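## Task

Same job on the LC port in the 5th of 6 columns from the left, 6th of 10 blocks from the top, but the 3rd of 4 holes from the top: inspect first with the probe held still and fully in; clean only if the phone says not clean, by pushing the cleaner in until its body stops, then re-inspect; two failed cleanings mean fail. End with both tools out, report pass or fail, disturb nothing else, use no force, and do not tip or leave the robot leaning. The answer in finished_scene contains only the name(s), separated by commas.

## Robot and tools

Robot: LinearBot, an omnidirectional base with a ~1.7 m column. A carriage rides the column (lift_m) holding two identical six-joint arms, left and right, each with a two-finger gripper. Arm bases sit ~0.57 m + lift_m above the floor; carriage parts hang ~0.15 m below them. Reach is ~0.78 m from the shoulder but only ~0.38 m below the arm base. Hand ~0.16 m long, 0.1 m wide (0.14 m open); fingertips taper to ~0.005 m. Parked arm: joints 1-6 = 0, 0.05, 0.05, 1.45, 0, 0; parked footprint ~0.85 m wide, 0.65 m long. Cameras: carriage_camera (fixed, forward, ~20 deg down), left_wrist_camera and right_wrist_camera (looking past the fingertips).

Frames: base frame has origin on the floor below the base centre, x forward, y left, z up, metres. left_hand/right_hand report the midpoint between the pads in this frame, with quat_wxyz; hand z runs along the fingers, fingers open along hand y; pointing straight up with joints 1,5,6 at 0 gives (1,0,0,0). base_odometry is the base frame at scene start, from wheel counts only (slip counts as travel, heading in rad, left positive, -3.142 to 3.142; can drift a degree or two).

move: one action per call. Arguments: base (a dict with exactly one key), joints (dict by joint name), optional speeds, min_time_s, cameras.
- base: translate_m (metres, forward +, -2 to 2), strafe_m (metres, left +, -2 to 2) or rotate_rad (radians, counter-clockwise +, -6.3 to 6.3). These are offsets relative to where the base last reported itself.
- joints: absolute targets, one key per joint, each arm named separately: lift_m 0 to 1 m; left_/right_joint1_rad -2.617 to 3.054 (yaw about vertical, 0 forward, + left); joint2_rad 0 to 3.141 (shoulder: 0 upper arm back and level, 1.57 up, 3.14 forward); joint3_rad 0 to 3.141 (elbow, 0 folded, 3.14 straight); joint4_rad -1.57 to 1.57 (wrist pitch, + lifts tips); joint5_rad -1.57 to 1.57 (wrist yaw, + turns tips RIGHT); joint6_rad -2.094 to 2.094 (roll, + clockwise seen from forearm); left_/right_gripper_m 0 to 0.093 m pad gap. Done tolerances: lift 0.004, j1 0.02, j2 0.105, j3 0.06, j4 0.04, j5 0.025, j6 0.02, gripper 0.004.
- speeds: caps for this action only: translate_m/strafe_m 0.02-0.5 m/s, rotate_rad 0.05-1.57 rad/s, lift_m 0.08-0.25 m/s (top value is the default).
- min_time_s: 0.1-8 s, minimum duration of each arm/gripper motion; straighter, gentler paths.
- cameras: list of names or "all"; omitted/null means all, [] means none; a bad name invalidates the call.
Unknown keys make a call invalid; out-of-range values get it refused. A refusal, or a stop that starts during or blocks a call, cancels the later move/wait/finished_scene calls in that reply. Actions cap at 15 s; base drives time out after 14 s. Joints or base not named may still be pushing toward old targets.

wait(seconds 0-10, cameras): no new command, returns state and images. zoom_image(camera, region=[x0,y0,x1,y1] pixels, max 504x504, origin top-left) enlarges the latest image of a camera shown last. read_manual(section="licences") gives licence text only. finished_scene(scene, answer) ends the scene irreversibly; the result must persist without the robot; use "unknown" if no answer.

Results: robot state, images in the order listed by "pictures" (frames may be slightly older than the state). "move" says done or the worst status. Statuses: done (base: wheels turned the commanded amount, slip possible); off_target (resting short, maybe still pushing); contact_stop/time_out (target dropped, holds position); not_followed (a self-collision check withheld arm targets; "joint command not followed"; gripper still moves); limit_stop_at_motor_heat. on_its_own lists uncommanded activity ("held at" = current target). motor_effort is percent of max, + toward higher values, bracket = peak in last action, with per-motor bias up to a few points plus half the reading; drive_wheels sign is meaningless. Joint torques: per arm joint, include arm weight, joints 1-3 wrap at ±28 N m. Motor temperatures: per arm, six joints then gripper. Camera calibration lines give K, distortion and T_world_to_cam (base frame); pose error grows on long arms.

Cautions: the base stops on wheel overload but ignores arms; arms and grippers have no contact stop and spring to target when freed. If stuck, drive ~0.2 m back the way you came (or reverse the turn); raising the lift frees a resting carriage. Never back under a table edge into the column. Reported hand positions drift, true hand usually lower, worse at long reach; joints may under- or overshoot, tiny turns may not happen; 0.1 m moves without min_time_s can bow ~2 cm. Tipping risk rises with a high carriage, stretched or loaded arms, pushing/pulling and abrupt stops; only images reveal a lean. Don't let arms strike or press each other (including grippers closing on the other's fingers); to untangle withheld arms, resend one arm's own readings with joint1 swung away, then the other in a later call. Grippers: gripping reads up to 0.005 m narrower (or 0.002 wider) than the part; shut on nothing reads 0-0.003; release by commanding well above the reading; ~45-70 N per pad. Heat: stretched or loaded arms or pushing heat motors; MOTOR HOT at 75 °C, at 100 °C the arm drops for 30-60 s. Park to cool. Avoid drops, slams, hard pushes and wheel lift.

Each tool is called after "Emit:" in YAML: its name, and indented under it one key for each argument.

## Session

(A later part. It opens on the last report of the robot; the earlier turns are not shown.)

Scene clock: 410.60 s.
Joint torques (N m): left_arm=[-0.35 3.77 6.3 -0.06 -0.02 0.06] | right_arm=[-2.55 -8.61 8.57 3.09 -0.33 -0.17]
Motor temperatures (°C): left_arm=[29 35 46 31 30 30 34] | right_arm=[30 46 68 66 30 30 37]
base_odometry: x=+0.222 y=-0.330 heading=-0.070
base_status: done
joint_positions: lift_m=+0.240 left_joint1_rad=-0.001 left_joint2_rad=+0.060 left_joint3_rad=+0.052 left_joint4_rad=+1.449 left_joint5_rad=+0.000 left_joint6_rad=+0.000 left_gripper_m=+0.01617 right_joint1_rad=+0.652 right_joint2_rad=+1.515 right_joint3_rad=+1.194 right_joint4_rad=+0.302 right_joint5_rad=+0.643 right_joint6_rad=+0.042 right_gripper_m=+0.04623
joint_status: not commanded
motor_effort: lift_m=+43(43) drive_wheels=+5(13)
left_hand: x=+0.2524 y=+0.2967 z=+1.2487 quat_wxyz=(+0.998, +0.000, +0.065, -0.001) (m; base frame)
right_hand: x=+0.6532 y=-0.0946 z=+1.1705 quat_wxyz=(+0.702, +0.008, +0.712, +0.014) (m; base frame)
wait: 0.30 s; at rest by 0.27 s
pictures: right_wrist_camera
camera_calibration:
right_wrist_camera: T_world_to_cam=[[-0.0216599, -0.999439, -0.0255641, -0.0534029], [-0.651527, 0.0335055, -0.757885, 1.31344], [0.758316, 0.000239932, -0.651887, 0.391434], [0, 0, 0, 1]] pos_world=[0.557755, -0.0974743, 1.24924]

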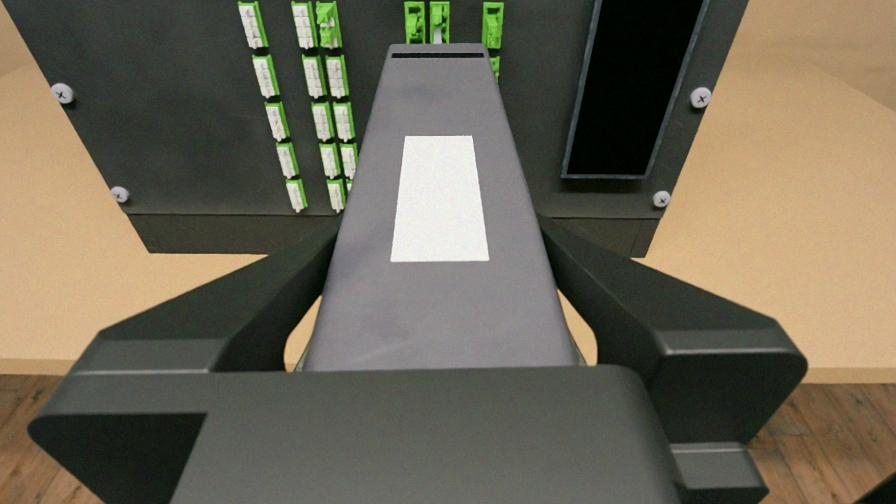

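Emit:
move:
  joints: {"right_joint1_rad": 0.63, "right_joint5_rad": 0.62, "right_joint4_rad": 0.377, "lift_m": 0.2365}
  min_time_s: 0.5
  cameras: ["right_wrist_camera"]

Emit:
move:
  joints: {"right_joint4_rad": 0.357, "lift_m": 0.2435}
  min_time_s: 0.5
  cameras: ["right_wrist_camera"]

Emit:
move:
  joints: {"right_joint4_rad": 0.367, "lift_m": 0.2398}
  min_time_s: 0.5
  cameras: ["right_wrist_camera"]

Scene clock: 417.77 s.
Joint torques (N m): left_arm=[-0.34 3.79 6.31 -0.02 -0.02 0.05] | right_arm=[-2.09 -8.43 8.51 3.1 -0.25 -0.17]
Motor temperatures (°C): left_arm=[29 35 46 31 30 30 34] | right_arm=[30 46 68 68 30 30 37]
move: off_target
base_odometry: x=+0.222 y=-0.330 heading=-0.070
base_status: not commanded
joint_positions: lift_m=+0.237 left_joint1_rad=-0.001 left_joint2_rad=+0.060 left_joint3_rad=+0.052 left_joint4_rad=+1.449 left_joint5_rad=+0.000 left_joint6_rad=+0.000 left_gripper_m=+0.01617 right_joint1_rad=+0.652 right_joint2_rad=+1.515 right_joint3_rad=+1.194 right_joint4_rad=+0.309 right_joint5_rad=+0.643 right_joint6_rad=+0.041 right_gripper_m=+0.04623
joint_status: right_joint1_rad off_target (ended at +0.652, target +0.630); right_joint4_rad off_target (ended at +0.309, target +0.377); the others done
motor_effort: lift_m=+36(37) drive_wheels=+5(5)
left_hand: x=+0.2524 y=+0.2967 z=+1.2459 quat_wxyz=(+0.998, +0.000, +0.065, -0.001) (m; base frame)
right_hand: x=+0.6532 y=-0.0946 z=+1.1691 quat_wxyz=(+0.704, +0.009, +0.710, +0.015) (m; base frame)
pictures: right_wrist_camera
camera_calibration:
right_wrist_camera: T_world_to_cam=[[-0.0218633, -0.999328, -0.0294139, -0.0488382], [-0.647325, 0.0365711, -0.761336, 1.31401], [0.761901, 0.00239504, -0.64769, 0.383483], [0, 0, 0, 1]] pos_world=[0.557348, -0.0977787, 1.24735]

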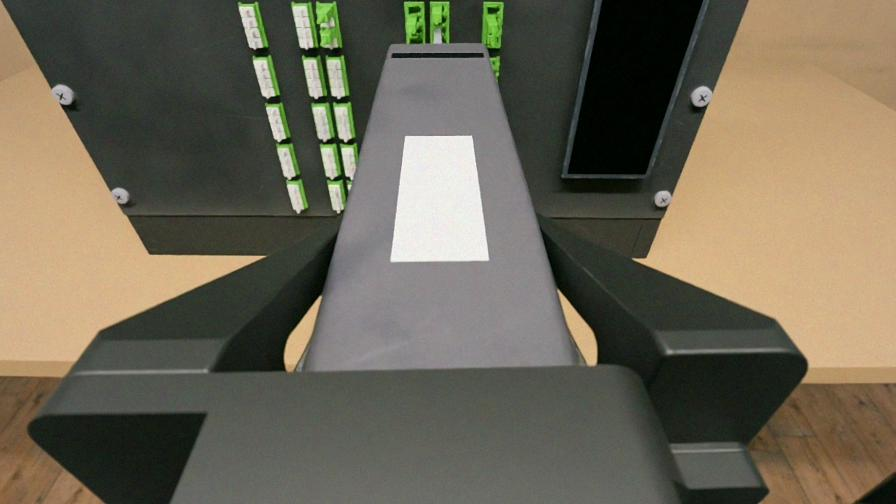

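Scene clock: 418.57 s.
Joint torques (N m): left_arm=[-0.35 3.75 6.32 -0.03 -0.02 0.06] | right_arm=[-2.11 -8.42 8.55 3.07 -0.23 -0.2]
Motor temperatures (°C): left_arm=[29 35 46 31 30 30 34] | right_arm=[30 46 69 68 30 30 37]
move: off_target
base_odometry: x=+0.222 y=-0.330 heading=-0.070
base_status: not commanded
joint_positions: lift_m=+0.243 left_joint1_rad=-0.001 left_joint2_rad=+0.060 left_joint3_rad=+0.052 left_joint4_rad=+1.449 left_joint5_rad=+0.000 left_joint6_rad=+0.000 left_gripper_m=+0.01617 right_joint1_rad=+0.652 right_joint2_rad=+1.515 right_joint3_rad=+1.194 right_joint4_rad=+0.294 right_joint5_rad=+0.644 right_joint6_rad=+0.043 right_gripper_m=+0.04623
joint_status: right_joint4_rad off_target (ended at +0.294, target +0.357); the others done
motor_effort: lift_m=+41(48) drive_wheels=+5(5)
left_hand: x=+0.2524 y=+0.2967 z=+1.2525 quat_wxyz=(+0.998, +0.000, +0.065, -0.001) (m; base frame)
right_hand: x=+0.6531 y=-0.0946 z=+1.1724 quat_wxyz=(+0.699, +0.006, +0.715, +0.012) (m; base frame)
pictures: right_wrist_camera
camera_calibration:
right_wrist_camera: T_world_to_cam=[[-0.0222015, -0.999529, -0.0211892, -0.0581063], [-0.656753, 0.0305611, -0.753486, 1.31278], [0.753779, -0.00281244, -0.657122, 0.401607], [0, 0, 0, 1]] pos_world=[0.558163, -0.0970696, 1.25184]

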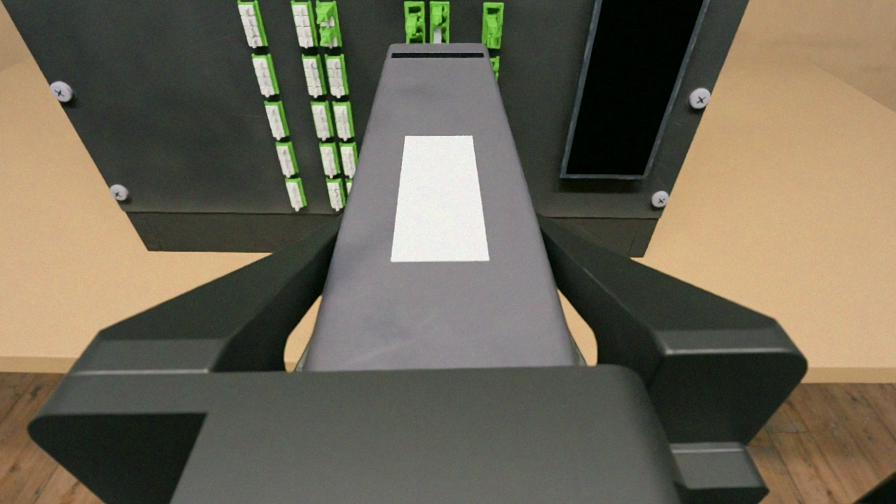

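Scene clock: 419.37 s.
Joint torques (N m): left_arm=[-0.32 3.78 6.34 -0.05 -0.02 0.06] | right_arm=[-2.13 -8.54 8.57 3.1 -0.25 -0.16]
Motor temperatures (°C): left_arm=[29 35 46 31 30 30 34] | right_arm=[30 46 69 68 30 30 37]
move: off_target
base_odometry: x=+0.222 y=-0.330 heading=-0.070
base_status: not commanded
joint_positions: lift_m=+0.240 left_joint1_rad=-0.001 left_joint2_rad=+0.060 left_joint3_rad=+0.051 left_joint4_rad=+1.449 left_joint5_rad=+0.000 left_joint6_rad=+0.000 left_gripper_m=+0.01617 right_joint1_rad=+0.652 right_joint2_rad=+1.515 right_joint3_rad=+1.194 right_joint4_rad=+0.301 right_joint5_rad=+0.644 right_joint6_rad=+0.043 right_gripper_m=+0.04623
joint_status: right_joint4_rad off_target (ended at +0.301, target +0.367); the others done
motor_effort: lift_m=+36(37) drive_wheels=+5(5)
left_hand: x=+0.2525 y=+0.2967 z=+1.2490 quat_wxyz=(+0.998, +0.000, +0.065, -0.001) (m; base frame)
right_hand: x=+0.6531 y=-0.0945 z=+1.1707 quat_wxyz=(+0.701, +0.008, +0.713, +0.014) (m; base frame)
pictures: right_wrist_camera
camera_calibration:
right_wrist_camera: T_world_to_cam=[[-0.0220668, -0.999418, -0.0260054, -0.0525156], [-0.652216, 0.0341051, -0.757266, 1.31333], [0.757712, 0.00025073, -0.652589, 0.392844], [0, 0, 0, 1]] pos_world=[0.557756, -0.097375, 1.24954]

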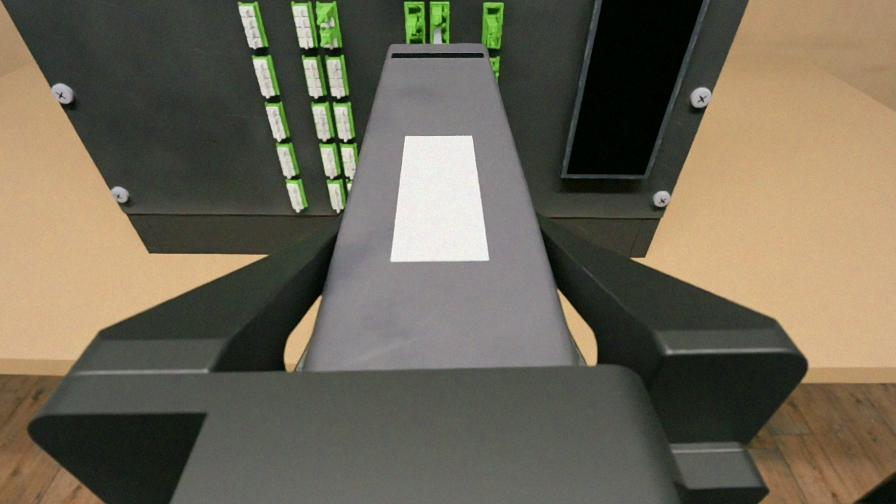

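Emit:
move:
  base: {"translate_m": -0.003}
  joints: {"right_joint1_rad": 0.637, "right_joint5_rad": 0.62}
  speeds: {"translate_m": 0.02}
  cameras: ["right_wrist_camera"]

Emit:
zoom_image:
  camera: "right_wrist_camera"
  region: [370, 0, 510, 300]

Scene clock: 434.43 s.
Joint torques (N m): left_arm=[-0.35 3.77 6.37 -0.04 -0.04 0.05] | right_arm=[-0.69 -8.62 8.5 3.04 -0.11 -0.19]
Motor temperatures (°C): left_arm=[29 35 46 30 30 30 34] | right_arm=[30 45 69 72 30 30 37]
move: done
base_odometry: x=+0.219 y=-0.330 heading=-0.070
base_status: done
joint_positions: lift_m=+0.240 left_joint1_rad=-0.001 left_joint2_rad=+0.060 left_joint3_rad=+0.051 left_joint4_rad=+1.449 left_joint5_rad=+0.000 left_joint6_rad=+0.000 left_gripper_m=+0.01617 right_joint1_rad=+0.643 right_joint2_rad=+1.515 right_joint3_rad=+1.194 right_joint4_rad=+0.305 right_joint5_rad=+0.628 right_joint6_rad=+0.041 right_gripper_m=+0.04623
joint_status: all done
motor_effort: lift_m=+36(37) drive_wheels=+1(6)
left_hand: x=+0.2525 y=+0.2967 z=+1.2490 quat_wxyz=(+0.998, +0.000, +0.065, -0.001) (m; base frame)
right_hand: x=+0.6550 y=-0.0958 z=+1.1715 quat_wxyz=(+0.702, +0.006, +0.712, +0.017) (m; base frame)
pictures: right_wrist_camera
camera_calibration:
right_wrist_camera: T_world_to_cam=[[-0.0150545, -0.999515, -0.0272607, -0.0568271], [-0.649982, 0.0305001, -0.759337, 1.3158], [0.7598, 0.00628753, -0.650126, 0.388317], [0, 0, 0, 1]] pos_world=[0.55935, -0.0993732, 1.25004]

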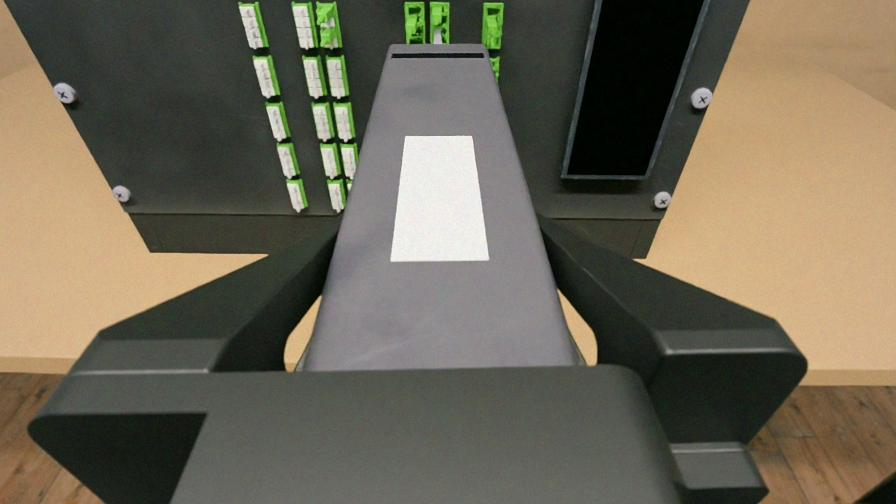

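Scaled by 1.680 from the camera's 896x504 image, which has a finer 1280x720 frame.

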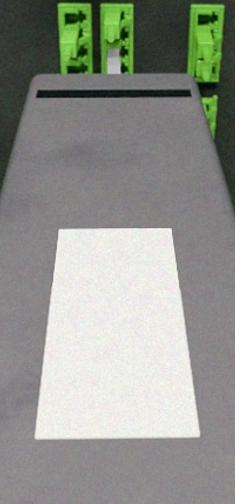

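Emit:
zoom_image:
  camera: "right_wrist_camera"
  region: [400, 0, 480, 60]

Emit:
zoom_image:
  camera: "right_wrist_camera"
  region: [425, 10, 450, 35]

Scaled by 6.300 from the camera's 896x504 image, which has a finer 1280x720 frame.

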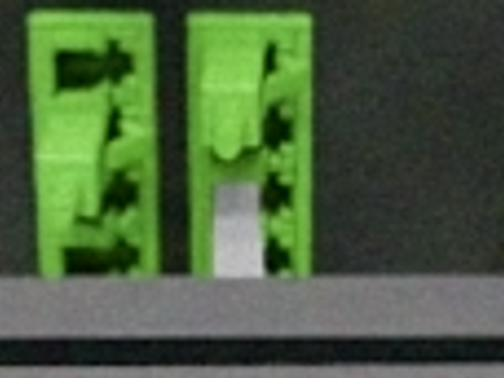

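Scaled by 20.160 from the camera's 896x504 image, which has a finer 1280x720 frame.

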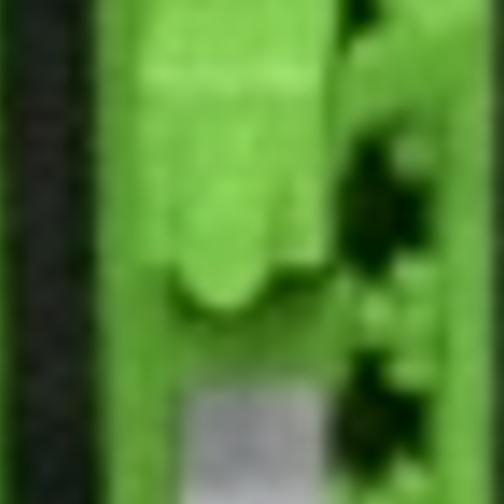

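Emit:
move:
  base: {"translate_m": 0.004}
  joints: {"right_joint1_rad": 0.656, "right_joint5_rad": 0.656}
  speeds: {"translate_m": 0.02}
  min_time_s: 1
  cameras: ["right_wrist_camera"]

Emit:
zoom_image:
  camera: "right_wrist_camera"
  region: [400, 0, 480, 60]

Scene clock: 454.10 s.
Joint torques (N m): left_arm=[-0.32 3.75 6.34 -0.05 -0.02 0.05] | right_arm=[-0.24 -8.53 8.44 3.07 0.02 -0.14]
Motor temperatures (°C): left_arm=[29 35 46 30 30 30 34] | right_arm=[30 45 69 73 30 30 37]
move: done
base_odometry: x=+0.223 y=-0.330 heading=-0.070
base_status: done
joint_positions: lift_m=+0.240 left_joint1_rad=-0.001 left_joint2_rad=+0.060 left_joint3_rad=+0.051 left_joint4_rad=+1.449 left_joint5_rad=+0.000 left_joint6_rad=+0.000 left_gripper_m=+0.01617 right_joint1_rad=+0.659 right_joint2_rad=+1.515 right_joint3_rad=+1.194 right_joint4_rad=+0.303 right_joint5_rad=+0.654 right_joint6_rad=+0.041 right_gripper_m=+0.04623
joint_status: all done
motor_effort: lift_m=+37(38) drive_wheels=+4(16)
left_hand: x=+0.2525 y=+0.2967 z=+1.2490 quat_wxyz=(+0.998, +0.000, +0.065, -0.001) (m; base frame)
right_hand: x=+0.6518 y=-0.0934 z=+1.1710 quat_wxyz=(+0.702, +0.009, +0.712, +0.012) (m; base frame)
pictures: right_wrist_camera
camera_calibration:
right_wrist_camera: T_world_to_cam=[[-0.0257966, -0.999348, -0.0252572, -0.0498988], [-0.651016, 0.0359678, -0.758211, 1.31315], [0.758626, -0.00311644, -0.651519, 0.391944], [0, 0, 0, 1]] pos_world=[0.556255, -0.0958758, 1.24974]

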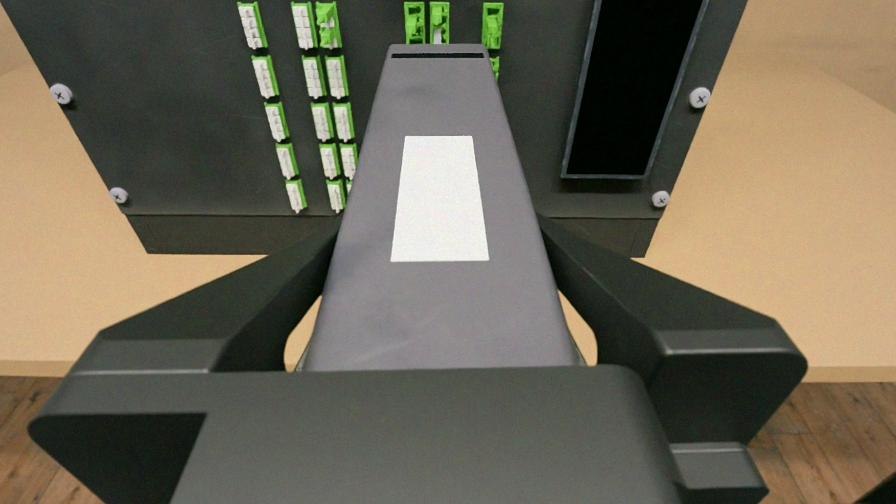

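Scaled by 6.300 from the camera's 896x504 image, which has a finer 1280x720 frame.

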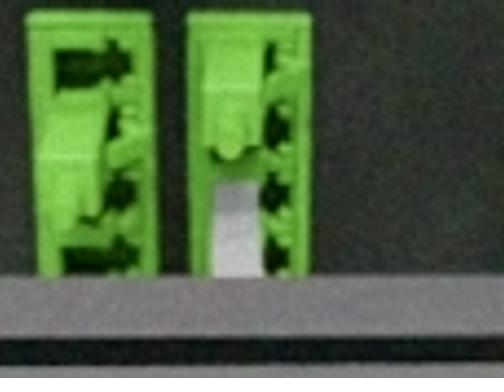

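Emit:
move:
  base: {"translate_m": 0.003}
  speeds: {"translate_m": 0.02}
  cameras: ["right_wrist_camera"]

Emit:
zoom_image:
  camera: "right_wrist_camera"
  region: [400, 0, 480, 60]

Scene clock: 456.83 s.
Joint torques (N m): left_arm=[-0.31 3.78 6.34 -0.04 -0.01 0.05] | right_arm=[-1.1 -8.51 8.62 3.05 -0.12 -0.17]
Motor temperatures (°C): left_arm=[29 35 46 30 30 30 34] | right_arm=[30 45 69 73 30 30 37]
move: done
base_odometry: x=+0.226 y=-0.331 heading=-0.070
base_status: done
joint_positions: lift_m=+0.240 left_joint1_rad=-0.001 left_joint2_rad=+0.060 left_joint3_rad=+0.051 left_joint4_rad=+1.449 left_joint5_rad=+0.000 left_joint6_rad=+0.000 left_gripper_m=+0.01617 right_joint1_rad=+0.668 right_joint2_rad=+1.515 right_joint3_rad=+1.194 right_joint4_rad=+0.302 right_joint5_rad=+0.667 right_joint6_rad=+0.041 right_gripper_m=+0.04623
joint_status: not commanded
motor_effort: lift_m=+37(37) drive_wheels=+4(12)
left_hand: x=+0.2524 y=+0.2967 z=+1.2490 quat_wxyz=(+0.998, +0.000, +0.065, -0.001) (m; base frame)
right_hand: x=+0.6500 y=-0.0920 z=+1.1709 quat_wxyz=(+0.702, +0.011, +0.712, +0.010) (m; base frame)
pictures: right_wrist_camera
camera_calibration:
right_wrist_camera: T_world_to_cam=[[-0.0303825, -0.99923, -0.024827, -0.0460288], [-0.651016, 0.0386301, -0.75808, 1.31206], [0.758456, -0.00686957, -0.651688, 0.39319], [0, 0, 0, 1]] pos_world=[0.554557, -0.0939774, 1.24974]

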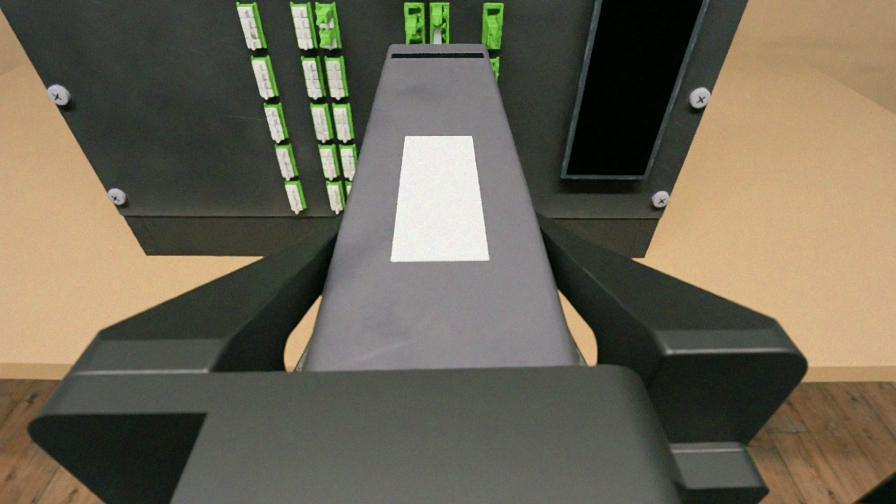

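Scaled by 6.300 from the camera's 896x504 image, which has a finer 1280x720 frame.

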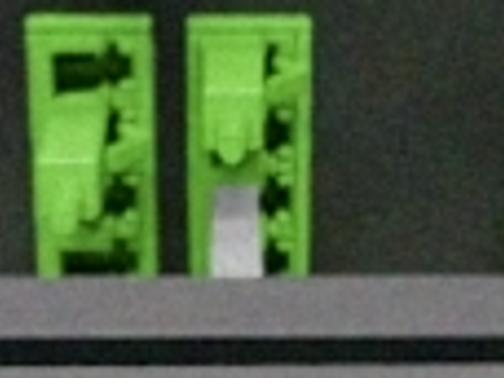

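Emit:
move:
  base: {"translate_m": 0.003}
  speeds: {"translate_m": 0.02}
  cameras: ["right_wrist_camera"]

Emit:
zoom_image:
  camera: "right_wrist_camera"
  region: [400, 0, 480, 60]

Scene clock: 461.93 s.
Joint torques (N m): left_arm=[-0.38 3.79 6.31 -0.04 -0.03 0.05] | right_arm=[-1.73 -8.43 8.54 3.06 -0.21 -0.16]
Motor temperatures (°C): left_arm=[29 35 46 30 30 30 34] | right_arm=[30 45 69 74 30 30 37]
move: done
base_odometry: x=+0.229 y=-0.331 heading=-0.071
base_status: done
joint_positions: lift_m=+0.240 left_joint1_rad=-0.001 left_joint2_rad=+0.060 left_joint3_rad=+0.051 left_joint4_rad=+1.449 left_joint5_rad=+0.000 left_joint6_rad=+0.000 left_gripper_m=+0.01617 right_joint1_rad=+0.675 right_joint2_rad=+1.515 right_joint3_rad=+1.194 right_joint4_rad=+0.300 right_joint5_rad=+0.679 right_joint6_rad=+0.041 right_gripper_m=+0.04623
joint_status: not commanded
motor_effort: lift_m=+36(37) drive_wheels=+4(14)
left_hand: x=+0.2524 y=+0.2967 z=+1.2490 quat_wxyz=(+0.998, +0.000, +0.065, -0.001) (m; base frame)
right_hand: x=+0.6485 y=-0.0908 z=+1.1706 quat_wxyz=(+0.701, +0.011, +0.713, +0.009) (m; base frame)
pictures: right_wrist_camera
camera_calibration:
right_wrist_camera: T_world_to_cam=[[-0.0342323, -0.999139, -0.0234381, -0.0439777], [-0.651883, 0.0400986, -0.757258, 1.31045], [0.757546, -0.0106438, -0.652695, 0.395478], [0, 0, 0, 1]] pos_world=[0.55316, -0.0922776, 1.24944]

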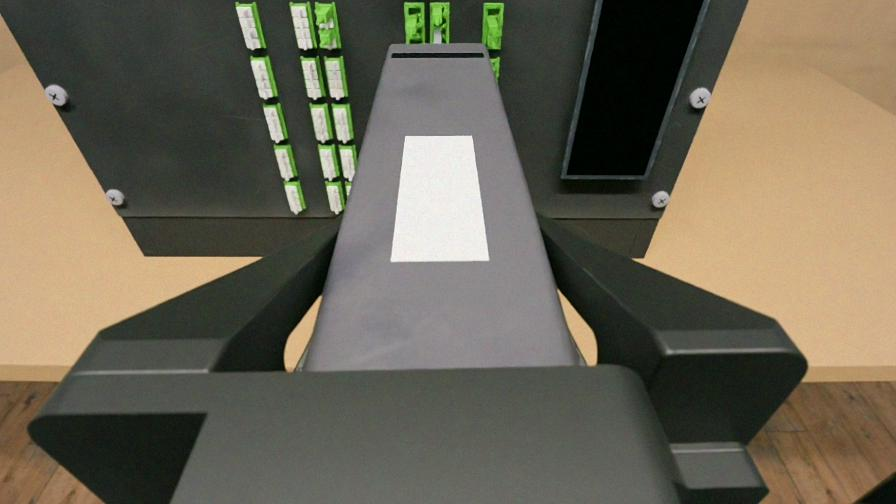

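Scaled by 6.300 from the camera's 896x504 image, which has a finer 1280x720 frame.

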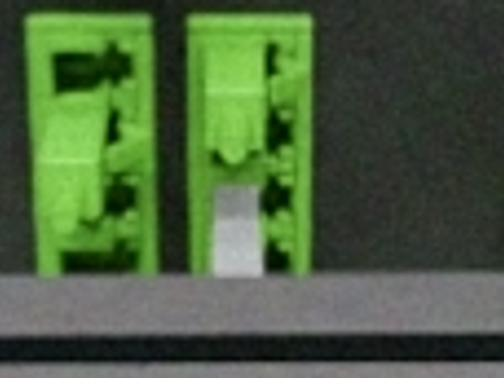

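Emit:
zoom_image:
  camera: "right_wrist_camera"
  region: [400, 5, 445, 45]

Scaled by 11.200 from the camera's 896x504 image, which has a finer 1280x720 frame.

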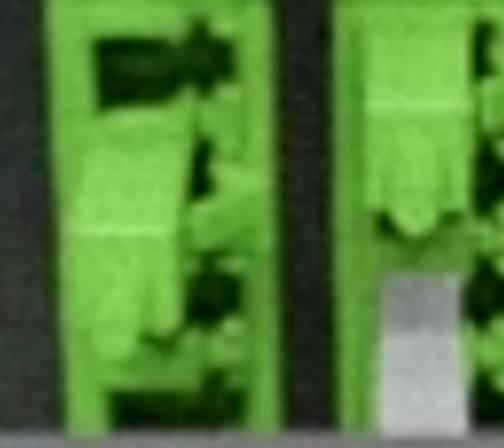

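Emit:
move:
  joints: {"lift_m": 0.2358}
  speeds: {"lift_m": 0.08}
  cameras: ["right_wrist_camera"]

Emit:
zoom_image:
  camera: "right_wrist_camera"
  region: [400, 5, 445, 45]

Scene clock: 483.37 s.
Joint torques (N m): left_arm=[-0.34 3.75 6.38 -0.07 -0.02 0.05] | right_arm=[-1.55 -8.36 8.58 2.94 -0.22 -0.16]
Motor temperatures (°C): left_arm=[29 35 46 30 30 30 34] | right_arm=[30 45 69 75 30 30 37]
move: done
MOTOR HOT: joint 4 (wrist pitch) of the right arm reports 75 °C; the controller stops that arm at 100 °C. To cool a motor, set the load down, stop pushing, or move to a pose that needs little force.
base_odometry: x=+0.229 y=-0.331 heading=-0.071
base_status: not commanded
joint_positions: lift_m=+0.236 left_joint1_rad=-0.001 left_joint2_rad=+0.060 left_joint3_rad=+0.051 left_joint4_rad=+1.449 left_joint5_rad=+0.000 left_joint6_rad=+0.000 left_gripper_m=+0.01617 right_joint1_rad=+0.673 right_joint2_rad=+1.515 right_joint3_rad=+1.194 right_joint4_rad=+0.311 right_joint5_rad=+0.676 right_joint6_rad=+0.041 right_gripper_m=+0.04623
joint_status: all done
motor_effort: lift_m=+37(37) drive_wheels=+4(4)
left_hand: x=+0.2525 y=+0.2967 z=+1.2449 quat_wxyz=(+0.998, +0.000, +0.065, -0.001) (m; base frame)
right_hand: x=+0.6489 y=-0.0910 z=+1.1688 quat_wxyz=(+0.704, +0.014, +0.710, +0.011) (m; base frame)
pictures: right_wrist_camera
camera_calibration:
right_wrist_camera: T_world_to_cam=[[-0.0332945, -0.998983, -0.0303933, -0.0366876], [-0.645599, 0.0447112, -0.762367, 1.31164], [0.762951, -0.00576073, -0.646431, 0.383667], [0, 0, 0, 1]] pos_world=[0.55285, -0.0930849, 1.24685]

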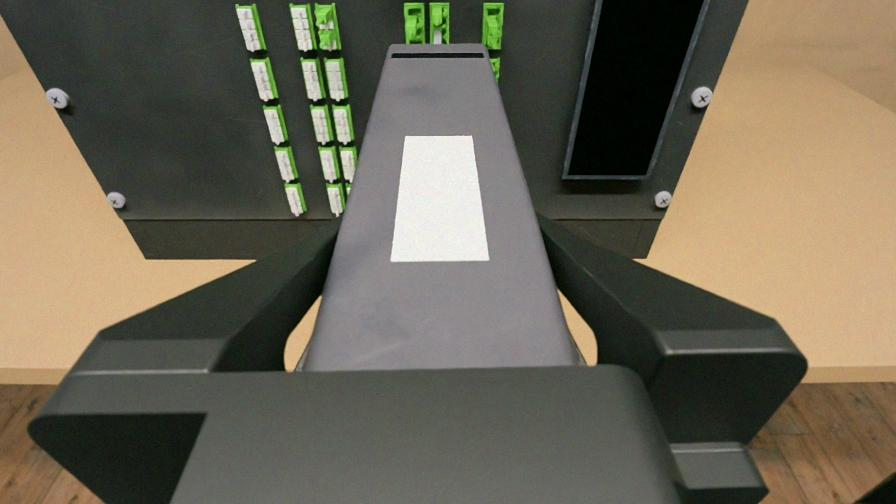

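Scaled by 11.200 from the camera's 896x504 image, which has a finer 1280x720 frame.

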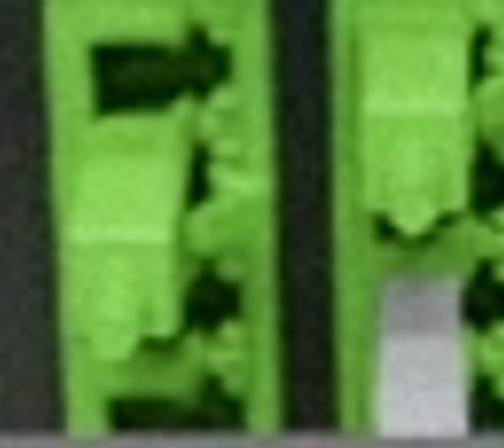

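Emit:
move:
  joints: {"right_joint1_rad": 0.64, "right_joint5_rad": 0.63}
  min_time_s: 1
  cameras: ["right_wrist_camera"]

Emit:
zoom_image:
  camera: "right_wrist_camera"
  region: [400, 5, 445, 45]

Scene clock: 490.03 s.
Joint torques (N m): left_arm=[-0.31 3.82 6.35 -0.04 -0.02 0.06] | right_arm=[-2.91 -8.51 8.43 2.98 -0.44 -0.14]
Motor temperatures (°C): left_arm=[29 35 46 30 30 30 34] | right_arm=[30 45 70 73 30 30 37]
move: off_target
MOTOR HOT: still on. Joint 4 (wrist pitch) of the right arm reports 73 °C.
base_odometry: x=+0.229 y=-0.331 heading=-0.071
base_status: not commanded
joint_positions: lift_m=+0.236 left_joint1_rad=-0.001 left_joint2_rad=+0.060 left_joint3_rad=+0.051 left_joint4_rad=+1.449 left_joint5_rad=+0.000 left_joint6_rad=+0.000 left_gripper_m=+0.01617 right_joint1_rad=+0.672 right_joint2_rad=+1.515 right_joint3_rad=+1.194 right_joint4_rad=+0.310 right_joint5_rad=+0.673 right_joint6_rad=+0.041 right_gripper_m=+0.04623
joint_status: right_joint1_rad off_target (ended at +0.671, target +0.640); right_joint5_rad off_target (ended at +0.673, target +0.630)
motor_effort: lift_m=+36(37) drive_wheels=+4(4)
left_hand: x=+0.2525 y=+0.2967 z=+1.2449 quat_wxyz=(+0.998, +0.000, +0.065, -0.001) (m; base frame)
right_hand: x=+0.6492 y=-0.0911 z=+1.1686 quat_wxyz=(+0.704, +0.013, +0.710, +0.012) (m; base frame)
pictures: right_wrist_camera
camera_calibration:
right_wrist_camera: T_world_to_cam=[[-0.0313745, -0.999061, -0.0298948, -0.0385697], [-0.646169, 0.0430929, -0.761977, 1.31144], [0.762549, -0.00458954, -0.646914, 0.384305], [0, 0, 0, 1]] pos_world=[0.55315, -0.0932835, 1.24675]

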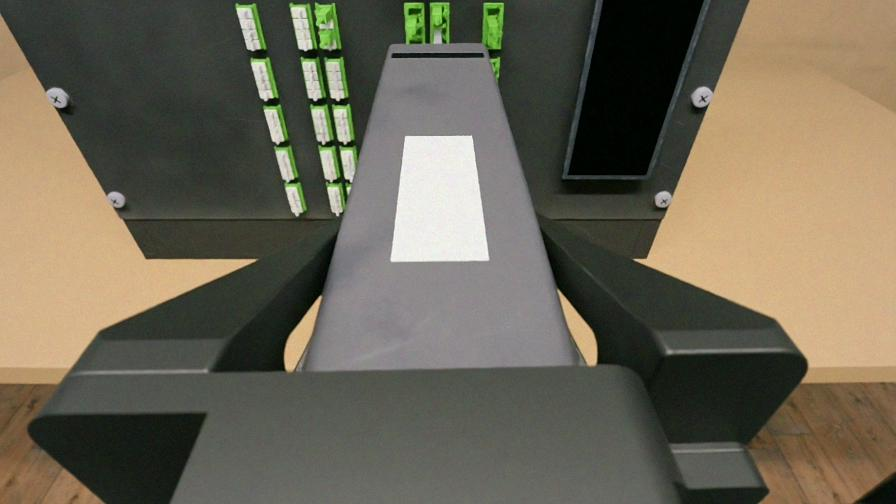

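Scaled by 11.200 from the camera's 896x504 image, which has a finer 1280x720 frame.

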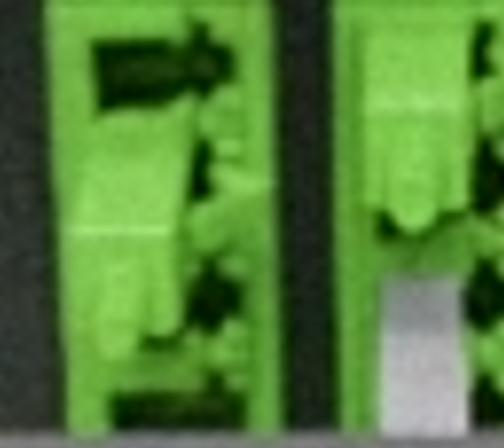

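Emit:
move:
  joints: {"lift_m": 0.2458}
  speeds: {"lift_m": 0.08}
  cameras: ["right_wrist_camera"]

Emit:
zoom_image:
  camera: "right_wrist_camera"
  region: [400, 5, 445, 45]

Scene clock: 492.60 s.
Joint torques (N m): left_arm=[-0.34 3.78 6.35 -0.05 -0.02 0.06] | right_arm=[-2.78 -8.44 8.47 3.32 -0.38 -0.25]
Motor temperatures (°C): left_arm=[29 35 46 30 30 30 34] | right_arm=[30 45 70 73 30 30 37]
move: done
MOTOR HOT: still on. Joint 4 (wrist pitch) of the right arm reports 73 °C.
base_odometry: x=+0.229 y=-0.331 heading=-0.071
base_status: not commanded
joint_positions: lift_m=+0.246 left_joint1_rad=-0.001 left_joint2_rad=+0.060 left_joint3_rad=+0.051 left_joint4_rad=+1.449 left_joint5_rad=+0.000 left_joint6_rad=+0.000 left_gripper_m=+0.01617 right_joint1_rad=+0.670 right_joint2_rad=+1.515 right_joint3_rad=+1.194 right_joint4_rad=+0.283 right_joint5_rad=+0.669 right_joint6_rad=+0.050 right_gripper_m=+0.04623
joint_status: all done
motor_effort: lift_m=+41(47) drive_wheels=+5(5)
left_hand: x=+0.2525 y=+0.2967 z=+1.2546 quat_wxyz=(+0.998, +0.000, +0.065, -0.001) (m; base frame)
right_hand: x=+0.6494 y=-0.0912 z=+1.1725 quat_wxyz=(+0.696, +0.009, +0.718, +0.009) (m; base frame)
pictures: right_wrist_camera
camera_calibration:
right_wrist_camera: T_world_to_cam=[[-0.0301918, -0.999328, -0.020765, -0.0501388], [-0.662684, 0.0355649, -0.748054, 1.30826], [0.74829, -0.00882444, -0.663313, 0.414777], [0, 0, 0, 1]] pos_world=[0.555075, -0.092973, 1.25273]

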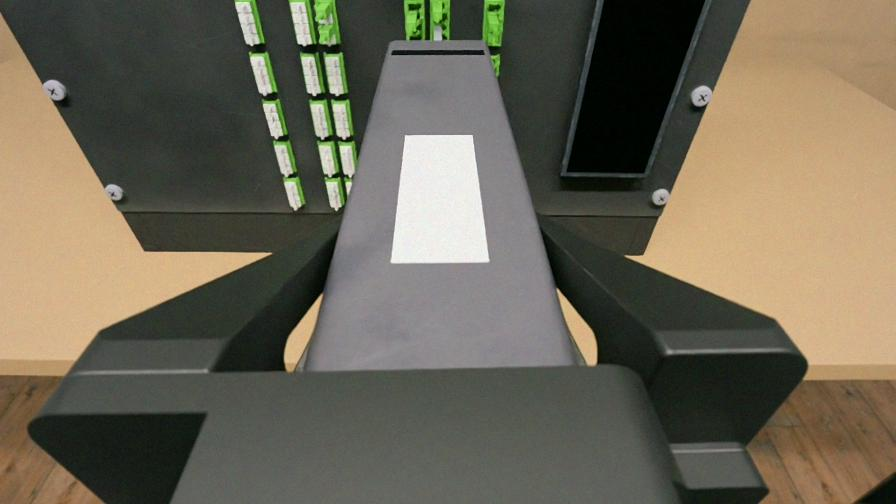

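Scaled by 11.200 from the camera's 896x504 image, which has a finer 1280x720 frame.

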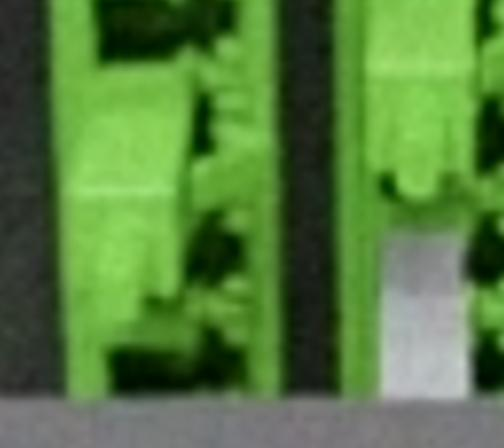

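Emit:
move:
  joints: {"lift_m": 0.2418, "right_joint6_rad": 0.01}
  speeds: {"lift_m": 0.08}
  cameras: ["right_wrist_camera"]

Emit:
zoom_image:
  camera: "right_wrist_camera"
  region: [400, 5, 445, 45]

Scene clock: 496.70 s.
Joint torques (N m): left_arm=[-0.32 3.82 6.43 -0.05 -0.03 0.06] | right_arm=[-2.85 -8.46 8.51 3.16 -0.41 -0.41]
Motor temperatures (°C): left_arm=[29 35 46 30 30 30 34] | right_arm=[30 45 70 74 30 30 37]
move: off_target
MOTOR HOT: still on. Joint 4 (wrist pitch) of the right arm reports 74 °C.
base_odometry: x=+0.229 y=-0.331 heading=-0.071
base_status: not commanded
joint_positions: lift_m=+0.242 left_joint1_rad=-0.001 left_joint2_rad=+0.059 left_joint3_rad=+0.050 left_joint4_rad=+1.449 left_joint5_rad=+0.000 left_joint6_rad=+0.000 left_gripper_m=+0.01617 right_joint1_rad=+0.670 right_joint2_rad=+1.515 right_joint3_rad=+1.194 right_joint4_rad=+0.293 right_joint5_rad=+0.669 right_joint6_rad=+0.042 right_gripper_m=+0.04623
joint_status: right_joint6_rad off_target (ended at +0.042, target +0.010); the others done
motor_effort: lift_m=+36(38) drive_wheels=+5(5)
left_hand: x=+0.2525 y=+0.2967 z=+1.2508 quat_wxyz=(+0.998, +0.000, +0.065, -0.001) (m; base frame)
right_hand: x=+0.6495 y=-0.0914 z=+1.1709 quat_wxyz=(+0.699, +0.009, +0.715, +0.009) (m; base frame)
pictures: right_wrist_camera
camera_calibration:
right_wrist_camera: T_world_to_cam=[[-0.0302342, -0.999355, -0.019393, -0.0518948], [-0.656661, 0.0344865, -0.753397, 1.30944], [0.75358, -0.0100438, -0.657279, 0.403044], [0, 0, 0, 1]] pos_world=[0.554566, -0.0929713, 1.25044]

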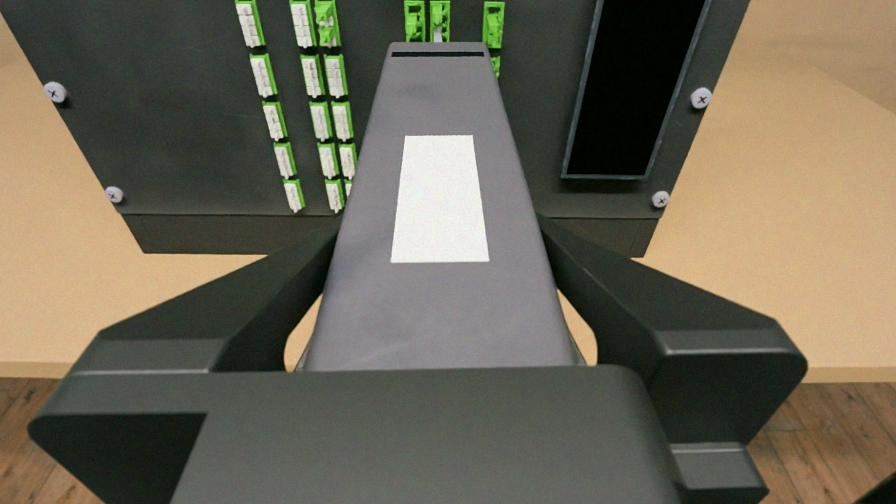

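Scaled by 11.200 from the camera's 896x504 image, which has a finer 1280x720 frame.

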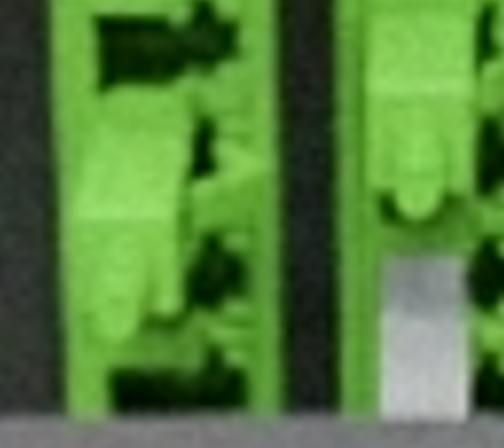

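Emit:
move:
  joints: {"right_joint6_rad": 0.055}
  cameras: ["right_wrist_camera"]

Emit:
zoom_image:
  camera: "right_wrist_camera"
  region: [400, 5, 445, 45]

Scene clock: 500.83 s.
Joint torques (N m): left_arm=[-0.34 3.79 6.39 -0.04 -0.02 0.06] | right_arm=[-2.8 -8.59 8.51 3.18 -0.42 0.01]
Motor temperatures (°C): left_arm=[29 35 46 30 30 30 34] | right_arm=[30 45 70 73 30 30 37]
move: done
MOTOR HOT: still on. Joint 4 (wrist pitch) of the right arm reports 73 °C.
base_odometry: x=+0.229 y=-0.331 heading=-0.071
base_status: not commanded
joint_positions: lift_m=+0.242 left_joint1_rad=-0.001 left_joint2_rad=+0.059 left_joint3_rad=+0.050 left_joint4_rad=+1.449 left_joint5_rad=+0.000 left_joint6_rad=+0.000 left_gripper_m=+0.01617 right_joint1_rad=+0.670 right_joint2_rad=+1.515 right_joint3_rad=+1.194 right_joint4_rad=+0.293 right_joint5_rad=+0.669 right_joint6_rad=+0.048 right_gripper_m=+0.04623
joint_status: all done
motor_effort: lift_m=+37(37) drive_wheels=+5(5)
left_hand: x=+0.2525 y=+0.2967 z=+1.2508 quat_wxyz=(+0.998, +0.000, +0.065, -0.001) (m; base frame)
right_hand: x=+0.6495 y=-0.0914 z=+1.1709 quat_wxyz=(+0.699, +0.011, +0.715, +0.011) (m; base frame)
pictures: right_wrist_camera
camera_calibration:
right_wrist_camera: T_world_to_cam=[[-0.0303136, -0.999226, -0.0250753, -0.045142], [-0.656657, 0.0388221, -0.75319, 1.30953], [0.75358, -0.00636605, -0.657325, 0.403376], [0, 0, 0, 1]] pos_world=[0.554566, -0.0933778, 1.25034]

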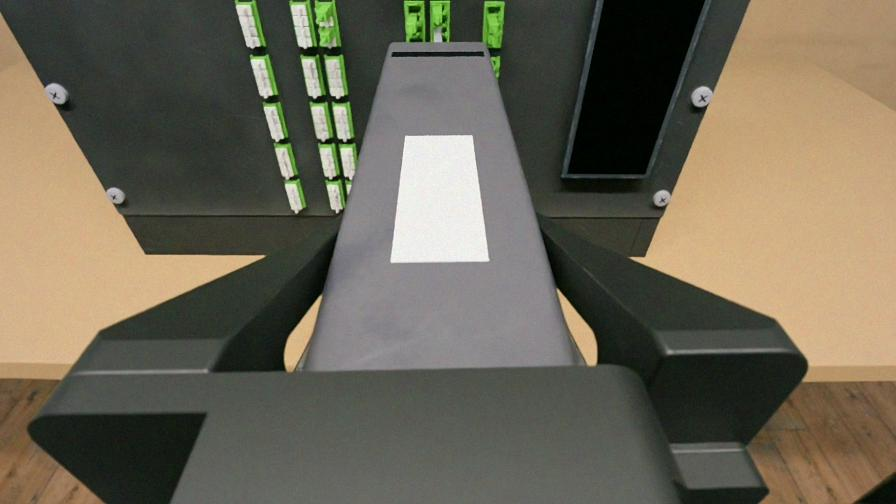

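Scaled by 11.200 from the camera's 896x504 image, which has a finer 1280x720 frame.

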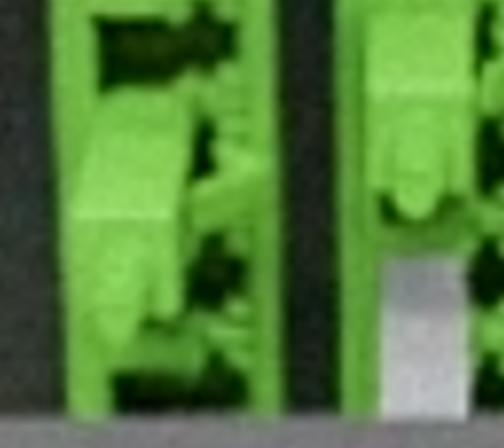

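Emit:
move:
  base: {"translate_m": 0.004}
  joints: {"right_joint1_rad": 0.645, "right_joint5_rad": 0.665}
  speeds: {"translate_m": 0.02}
  cameras: ["right_wrist_camera"]

Emit:
zoom_image:
  camera: "right_wrist_camera"
  region: [400, 5, 445, 45]

Scene clock: 508.70 s.
Joint torques (N m): left_arm=[-0.34 3.84 6.41 -0.05 -0.02 0.05] | right_arm=[-3.48 -8.16 8.55 3.25 -0.24 -0.08]
Motor temperatures (°C): left_arm=[29 35 46 30 30 30 34] | right_arm=[30 45 70 73 30 30 37]
move: off_target
MOTOR HOT: cleared for the motors of the right arm.
base_odometry: x=+0.233 y=-0.331 heading=-0.071
base_status: done
joint_positions: lift_m=+0.242 left_joint1_rad=-0.001 left_joint2_rad=+0.059 left_joint3_rad=+0.050 left_joint4_rad=+1.449 left_joint5_rad=+0.000 left_joint6_rad=+0.000 left_gripper_m=+0.01617 right_joint1_rad=+0.683 right_joint2_rad=+1.512 right_joint3_rad=+1.194 right_joint4_rad=+0.286 right_joint5_rad=+0.690 right_joint6_rad=+0.056 right_gripper_m=+0.04623
joint_status: right_joint1_rad off_target (ended at +0.683, target +0.645); right_joint5_rad off_target (ended at +0.690, target +0.665)
motor_effort: lift_m=+37(37) drive_wheels=+7(12)
left_hand: x=+0.2525 y=+0.2967 z=+1.2508 quat_wxyz=(+0.998, +0.000, +0.065, -0.001) (m; base frame)
right_hand: x=+0.6463 y=-0.0899 z=+1.1708 quat_wxyz=(+0.698, +0.015, +0.716, +0.010) (m; base frame)
pictures: right_wrist_camera
camera_calibration:
right_wrist_camera: T_world_to_cam=[[-0.0385616, -0.99881, -0.0298631, -0.0327638], [-0.658383, 0.0478772, -0.751159, 1.30688], [0.751695, -0.00930448, -0.659446, 0.409199], [0, 0, 0, 1]] pos_world=[0.551571, -0.0914872, 1.25054]

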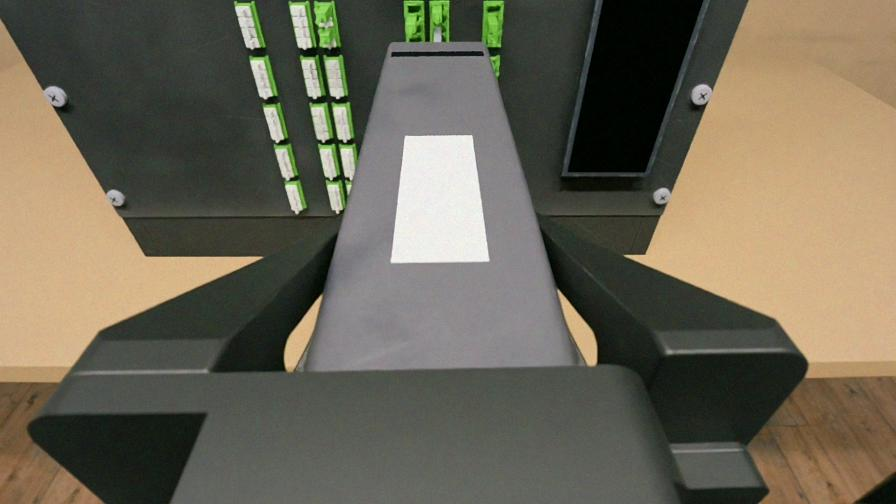

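Scaled by 11.200 from the camera's 896x504 image, which has a finer 1280x720 frame.

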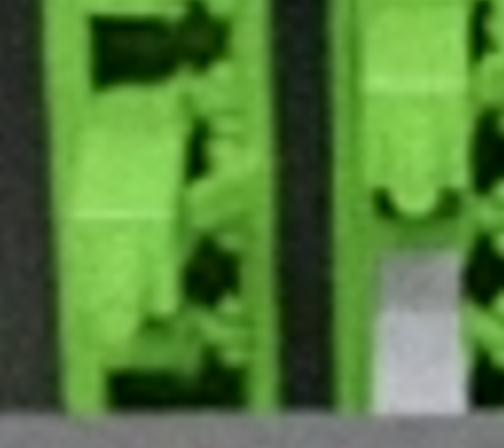

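Emit:
zoom_image:
  camera: "right_wrist_camera"
  region: [380, 120, 500, 280]

Emit:
zoom_image:
  camera: "right_wrist_camera"
  region: [40, 80, 140, 220]

Emit:
zoom_image:
  camera: "right_wrist_camera"
  region: [630, 80, 730, 220]

Scaled by 3.150 from the camera's 896x504 image, which has a finer 1280x720 frame.

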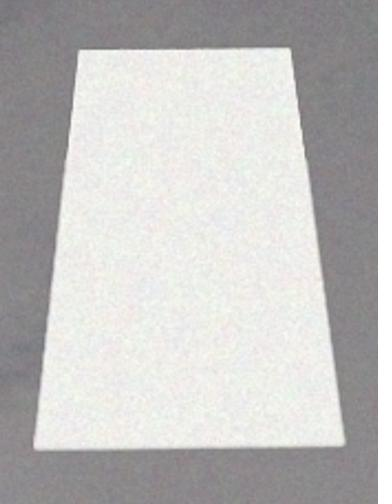

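Scaled by 3.600 from the camera's 896x504 image, which has a finer 1280x720 frame.

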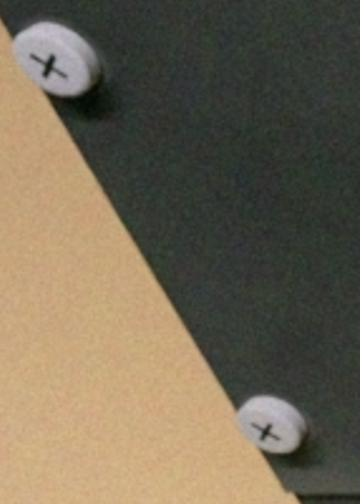

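Scaled by 3.600 from the camera's 896x504 image, which has a finer 1280x720 frame.

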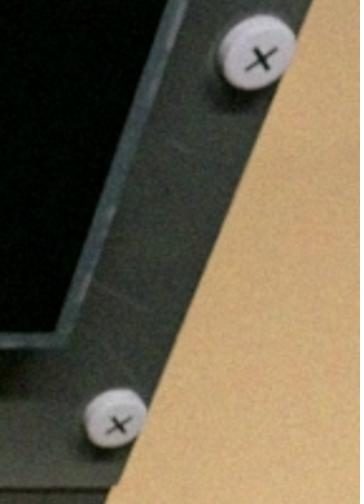

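Emit:
move:
  joints: {"right_joint1_rad": 0.688, "right_joint5_rad": 0.708, "right_joint4_rad": 0.385, "lift_m": 0.2365}
  speeds: {"lift_m": 0.08}
  min_time_s: 1
  cameras: ["right_wrist_camera"]

Emit:
zoom_image:
  camera: "right_wrist_camera"
  region: [400, 5, 445, 45]

Scene clock: 543.77 s.
Joint torques (N m): left_arm=[-0.34 3.82 6.43 -0.04 -0.02 0.06] | right_arm=[0.57 -8.12 8.53 3.21 0.17 -0.08]
Motor temperatures (°C): left_arm=[29 35 46 30 30 30 34] | right_arm=[31 45 70 75 30 30 37]
move: off_target
MOTOR HOT: joint 4 (wrist pitch) of the right arm reports 75 °C; the controller stops that arm at 100 °C. To cool a motor, set the load down, stop pushing, or move to a pose that needs little force.
base_odometry: x=+0.233 y=-0.331 heading=-0.071
base_status: not commanded
joint_positions: lift_m=+0.237 left_joint1_rad=-0.001 left_joint2_rad=+0.059 left_joint3_rad=+0.050 left_joint4_rad=+1.449 left_joint5_rad=+0.000 left_joint6_rad=+0.000 left_gripper_m=+0.01617 right_joint1_rad=+0.681 right_joint2_rad=+1.512 right_joint3_rad=+1.194 right_joint4_rad=+0.307 right_joint5_rad=+0.691 right_joint6_rad=+0.054 right_gripper_m=+0.04623
joint_status: right_joint4_rad off_target (ended at +0.307, target +0.385); the others done
motor_effort: lift_m=+37(38) drive_wheels=+4(7)
left_hand: x=+0.2525 y=+0.2967 z=+1.2455 quat_wxyz=(+0.998, +0.000, +0.065, -0.001) (m; base frame)
right_hand: x=+0.6466 y=-0.0905 z=+1.1701 quat_wxyz=(+0.704, +0.020, +0.710, +0.013) (m; base frame)
pictures: right_wrist_camera
camera_calibration:
right_wrist_camera: T_world_to_cam=[[-0.0398487, -0.998275, -0.0431128, -0.017092], [-0.645572, 0.0586544, -0.761444, 1.31127], [0.762659, -0.00251011, -0.646796, 0.387182], [0, 0, 0, 1]] pos_world=[0.550553, -0.0930025, 1.24815]

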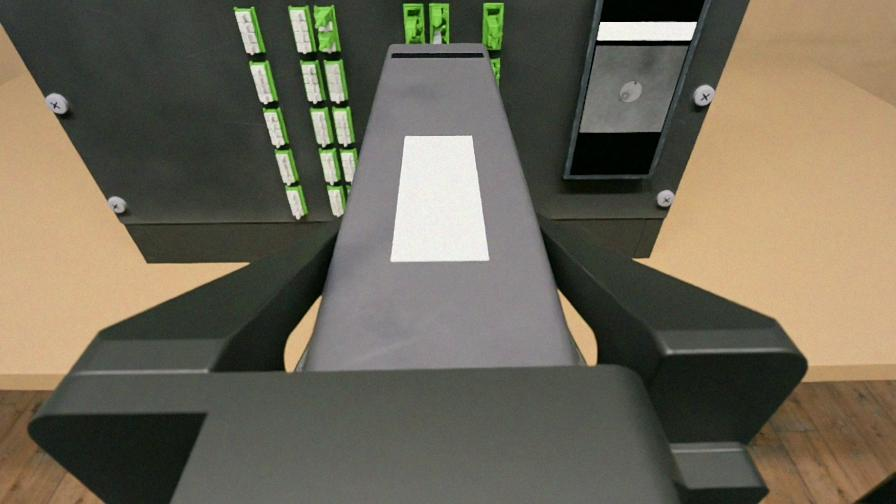

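Scaled by 11.200 from the camera's 896x504 image, which has a finer 1280x720 frame.

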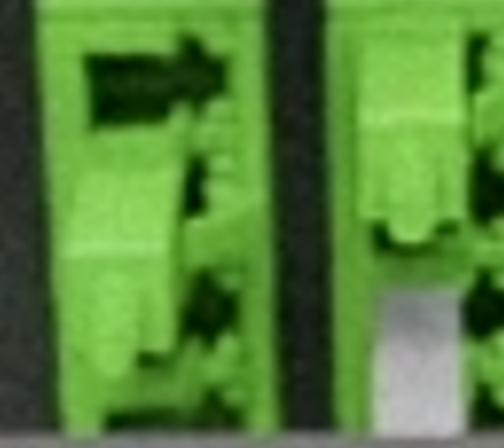

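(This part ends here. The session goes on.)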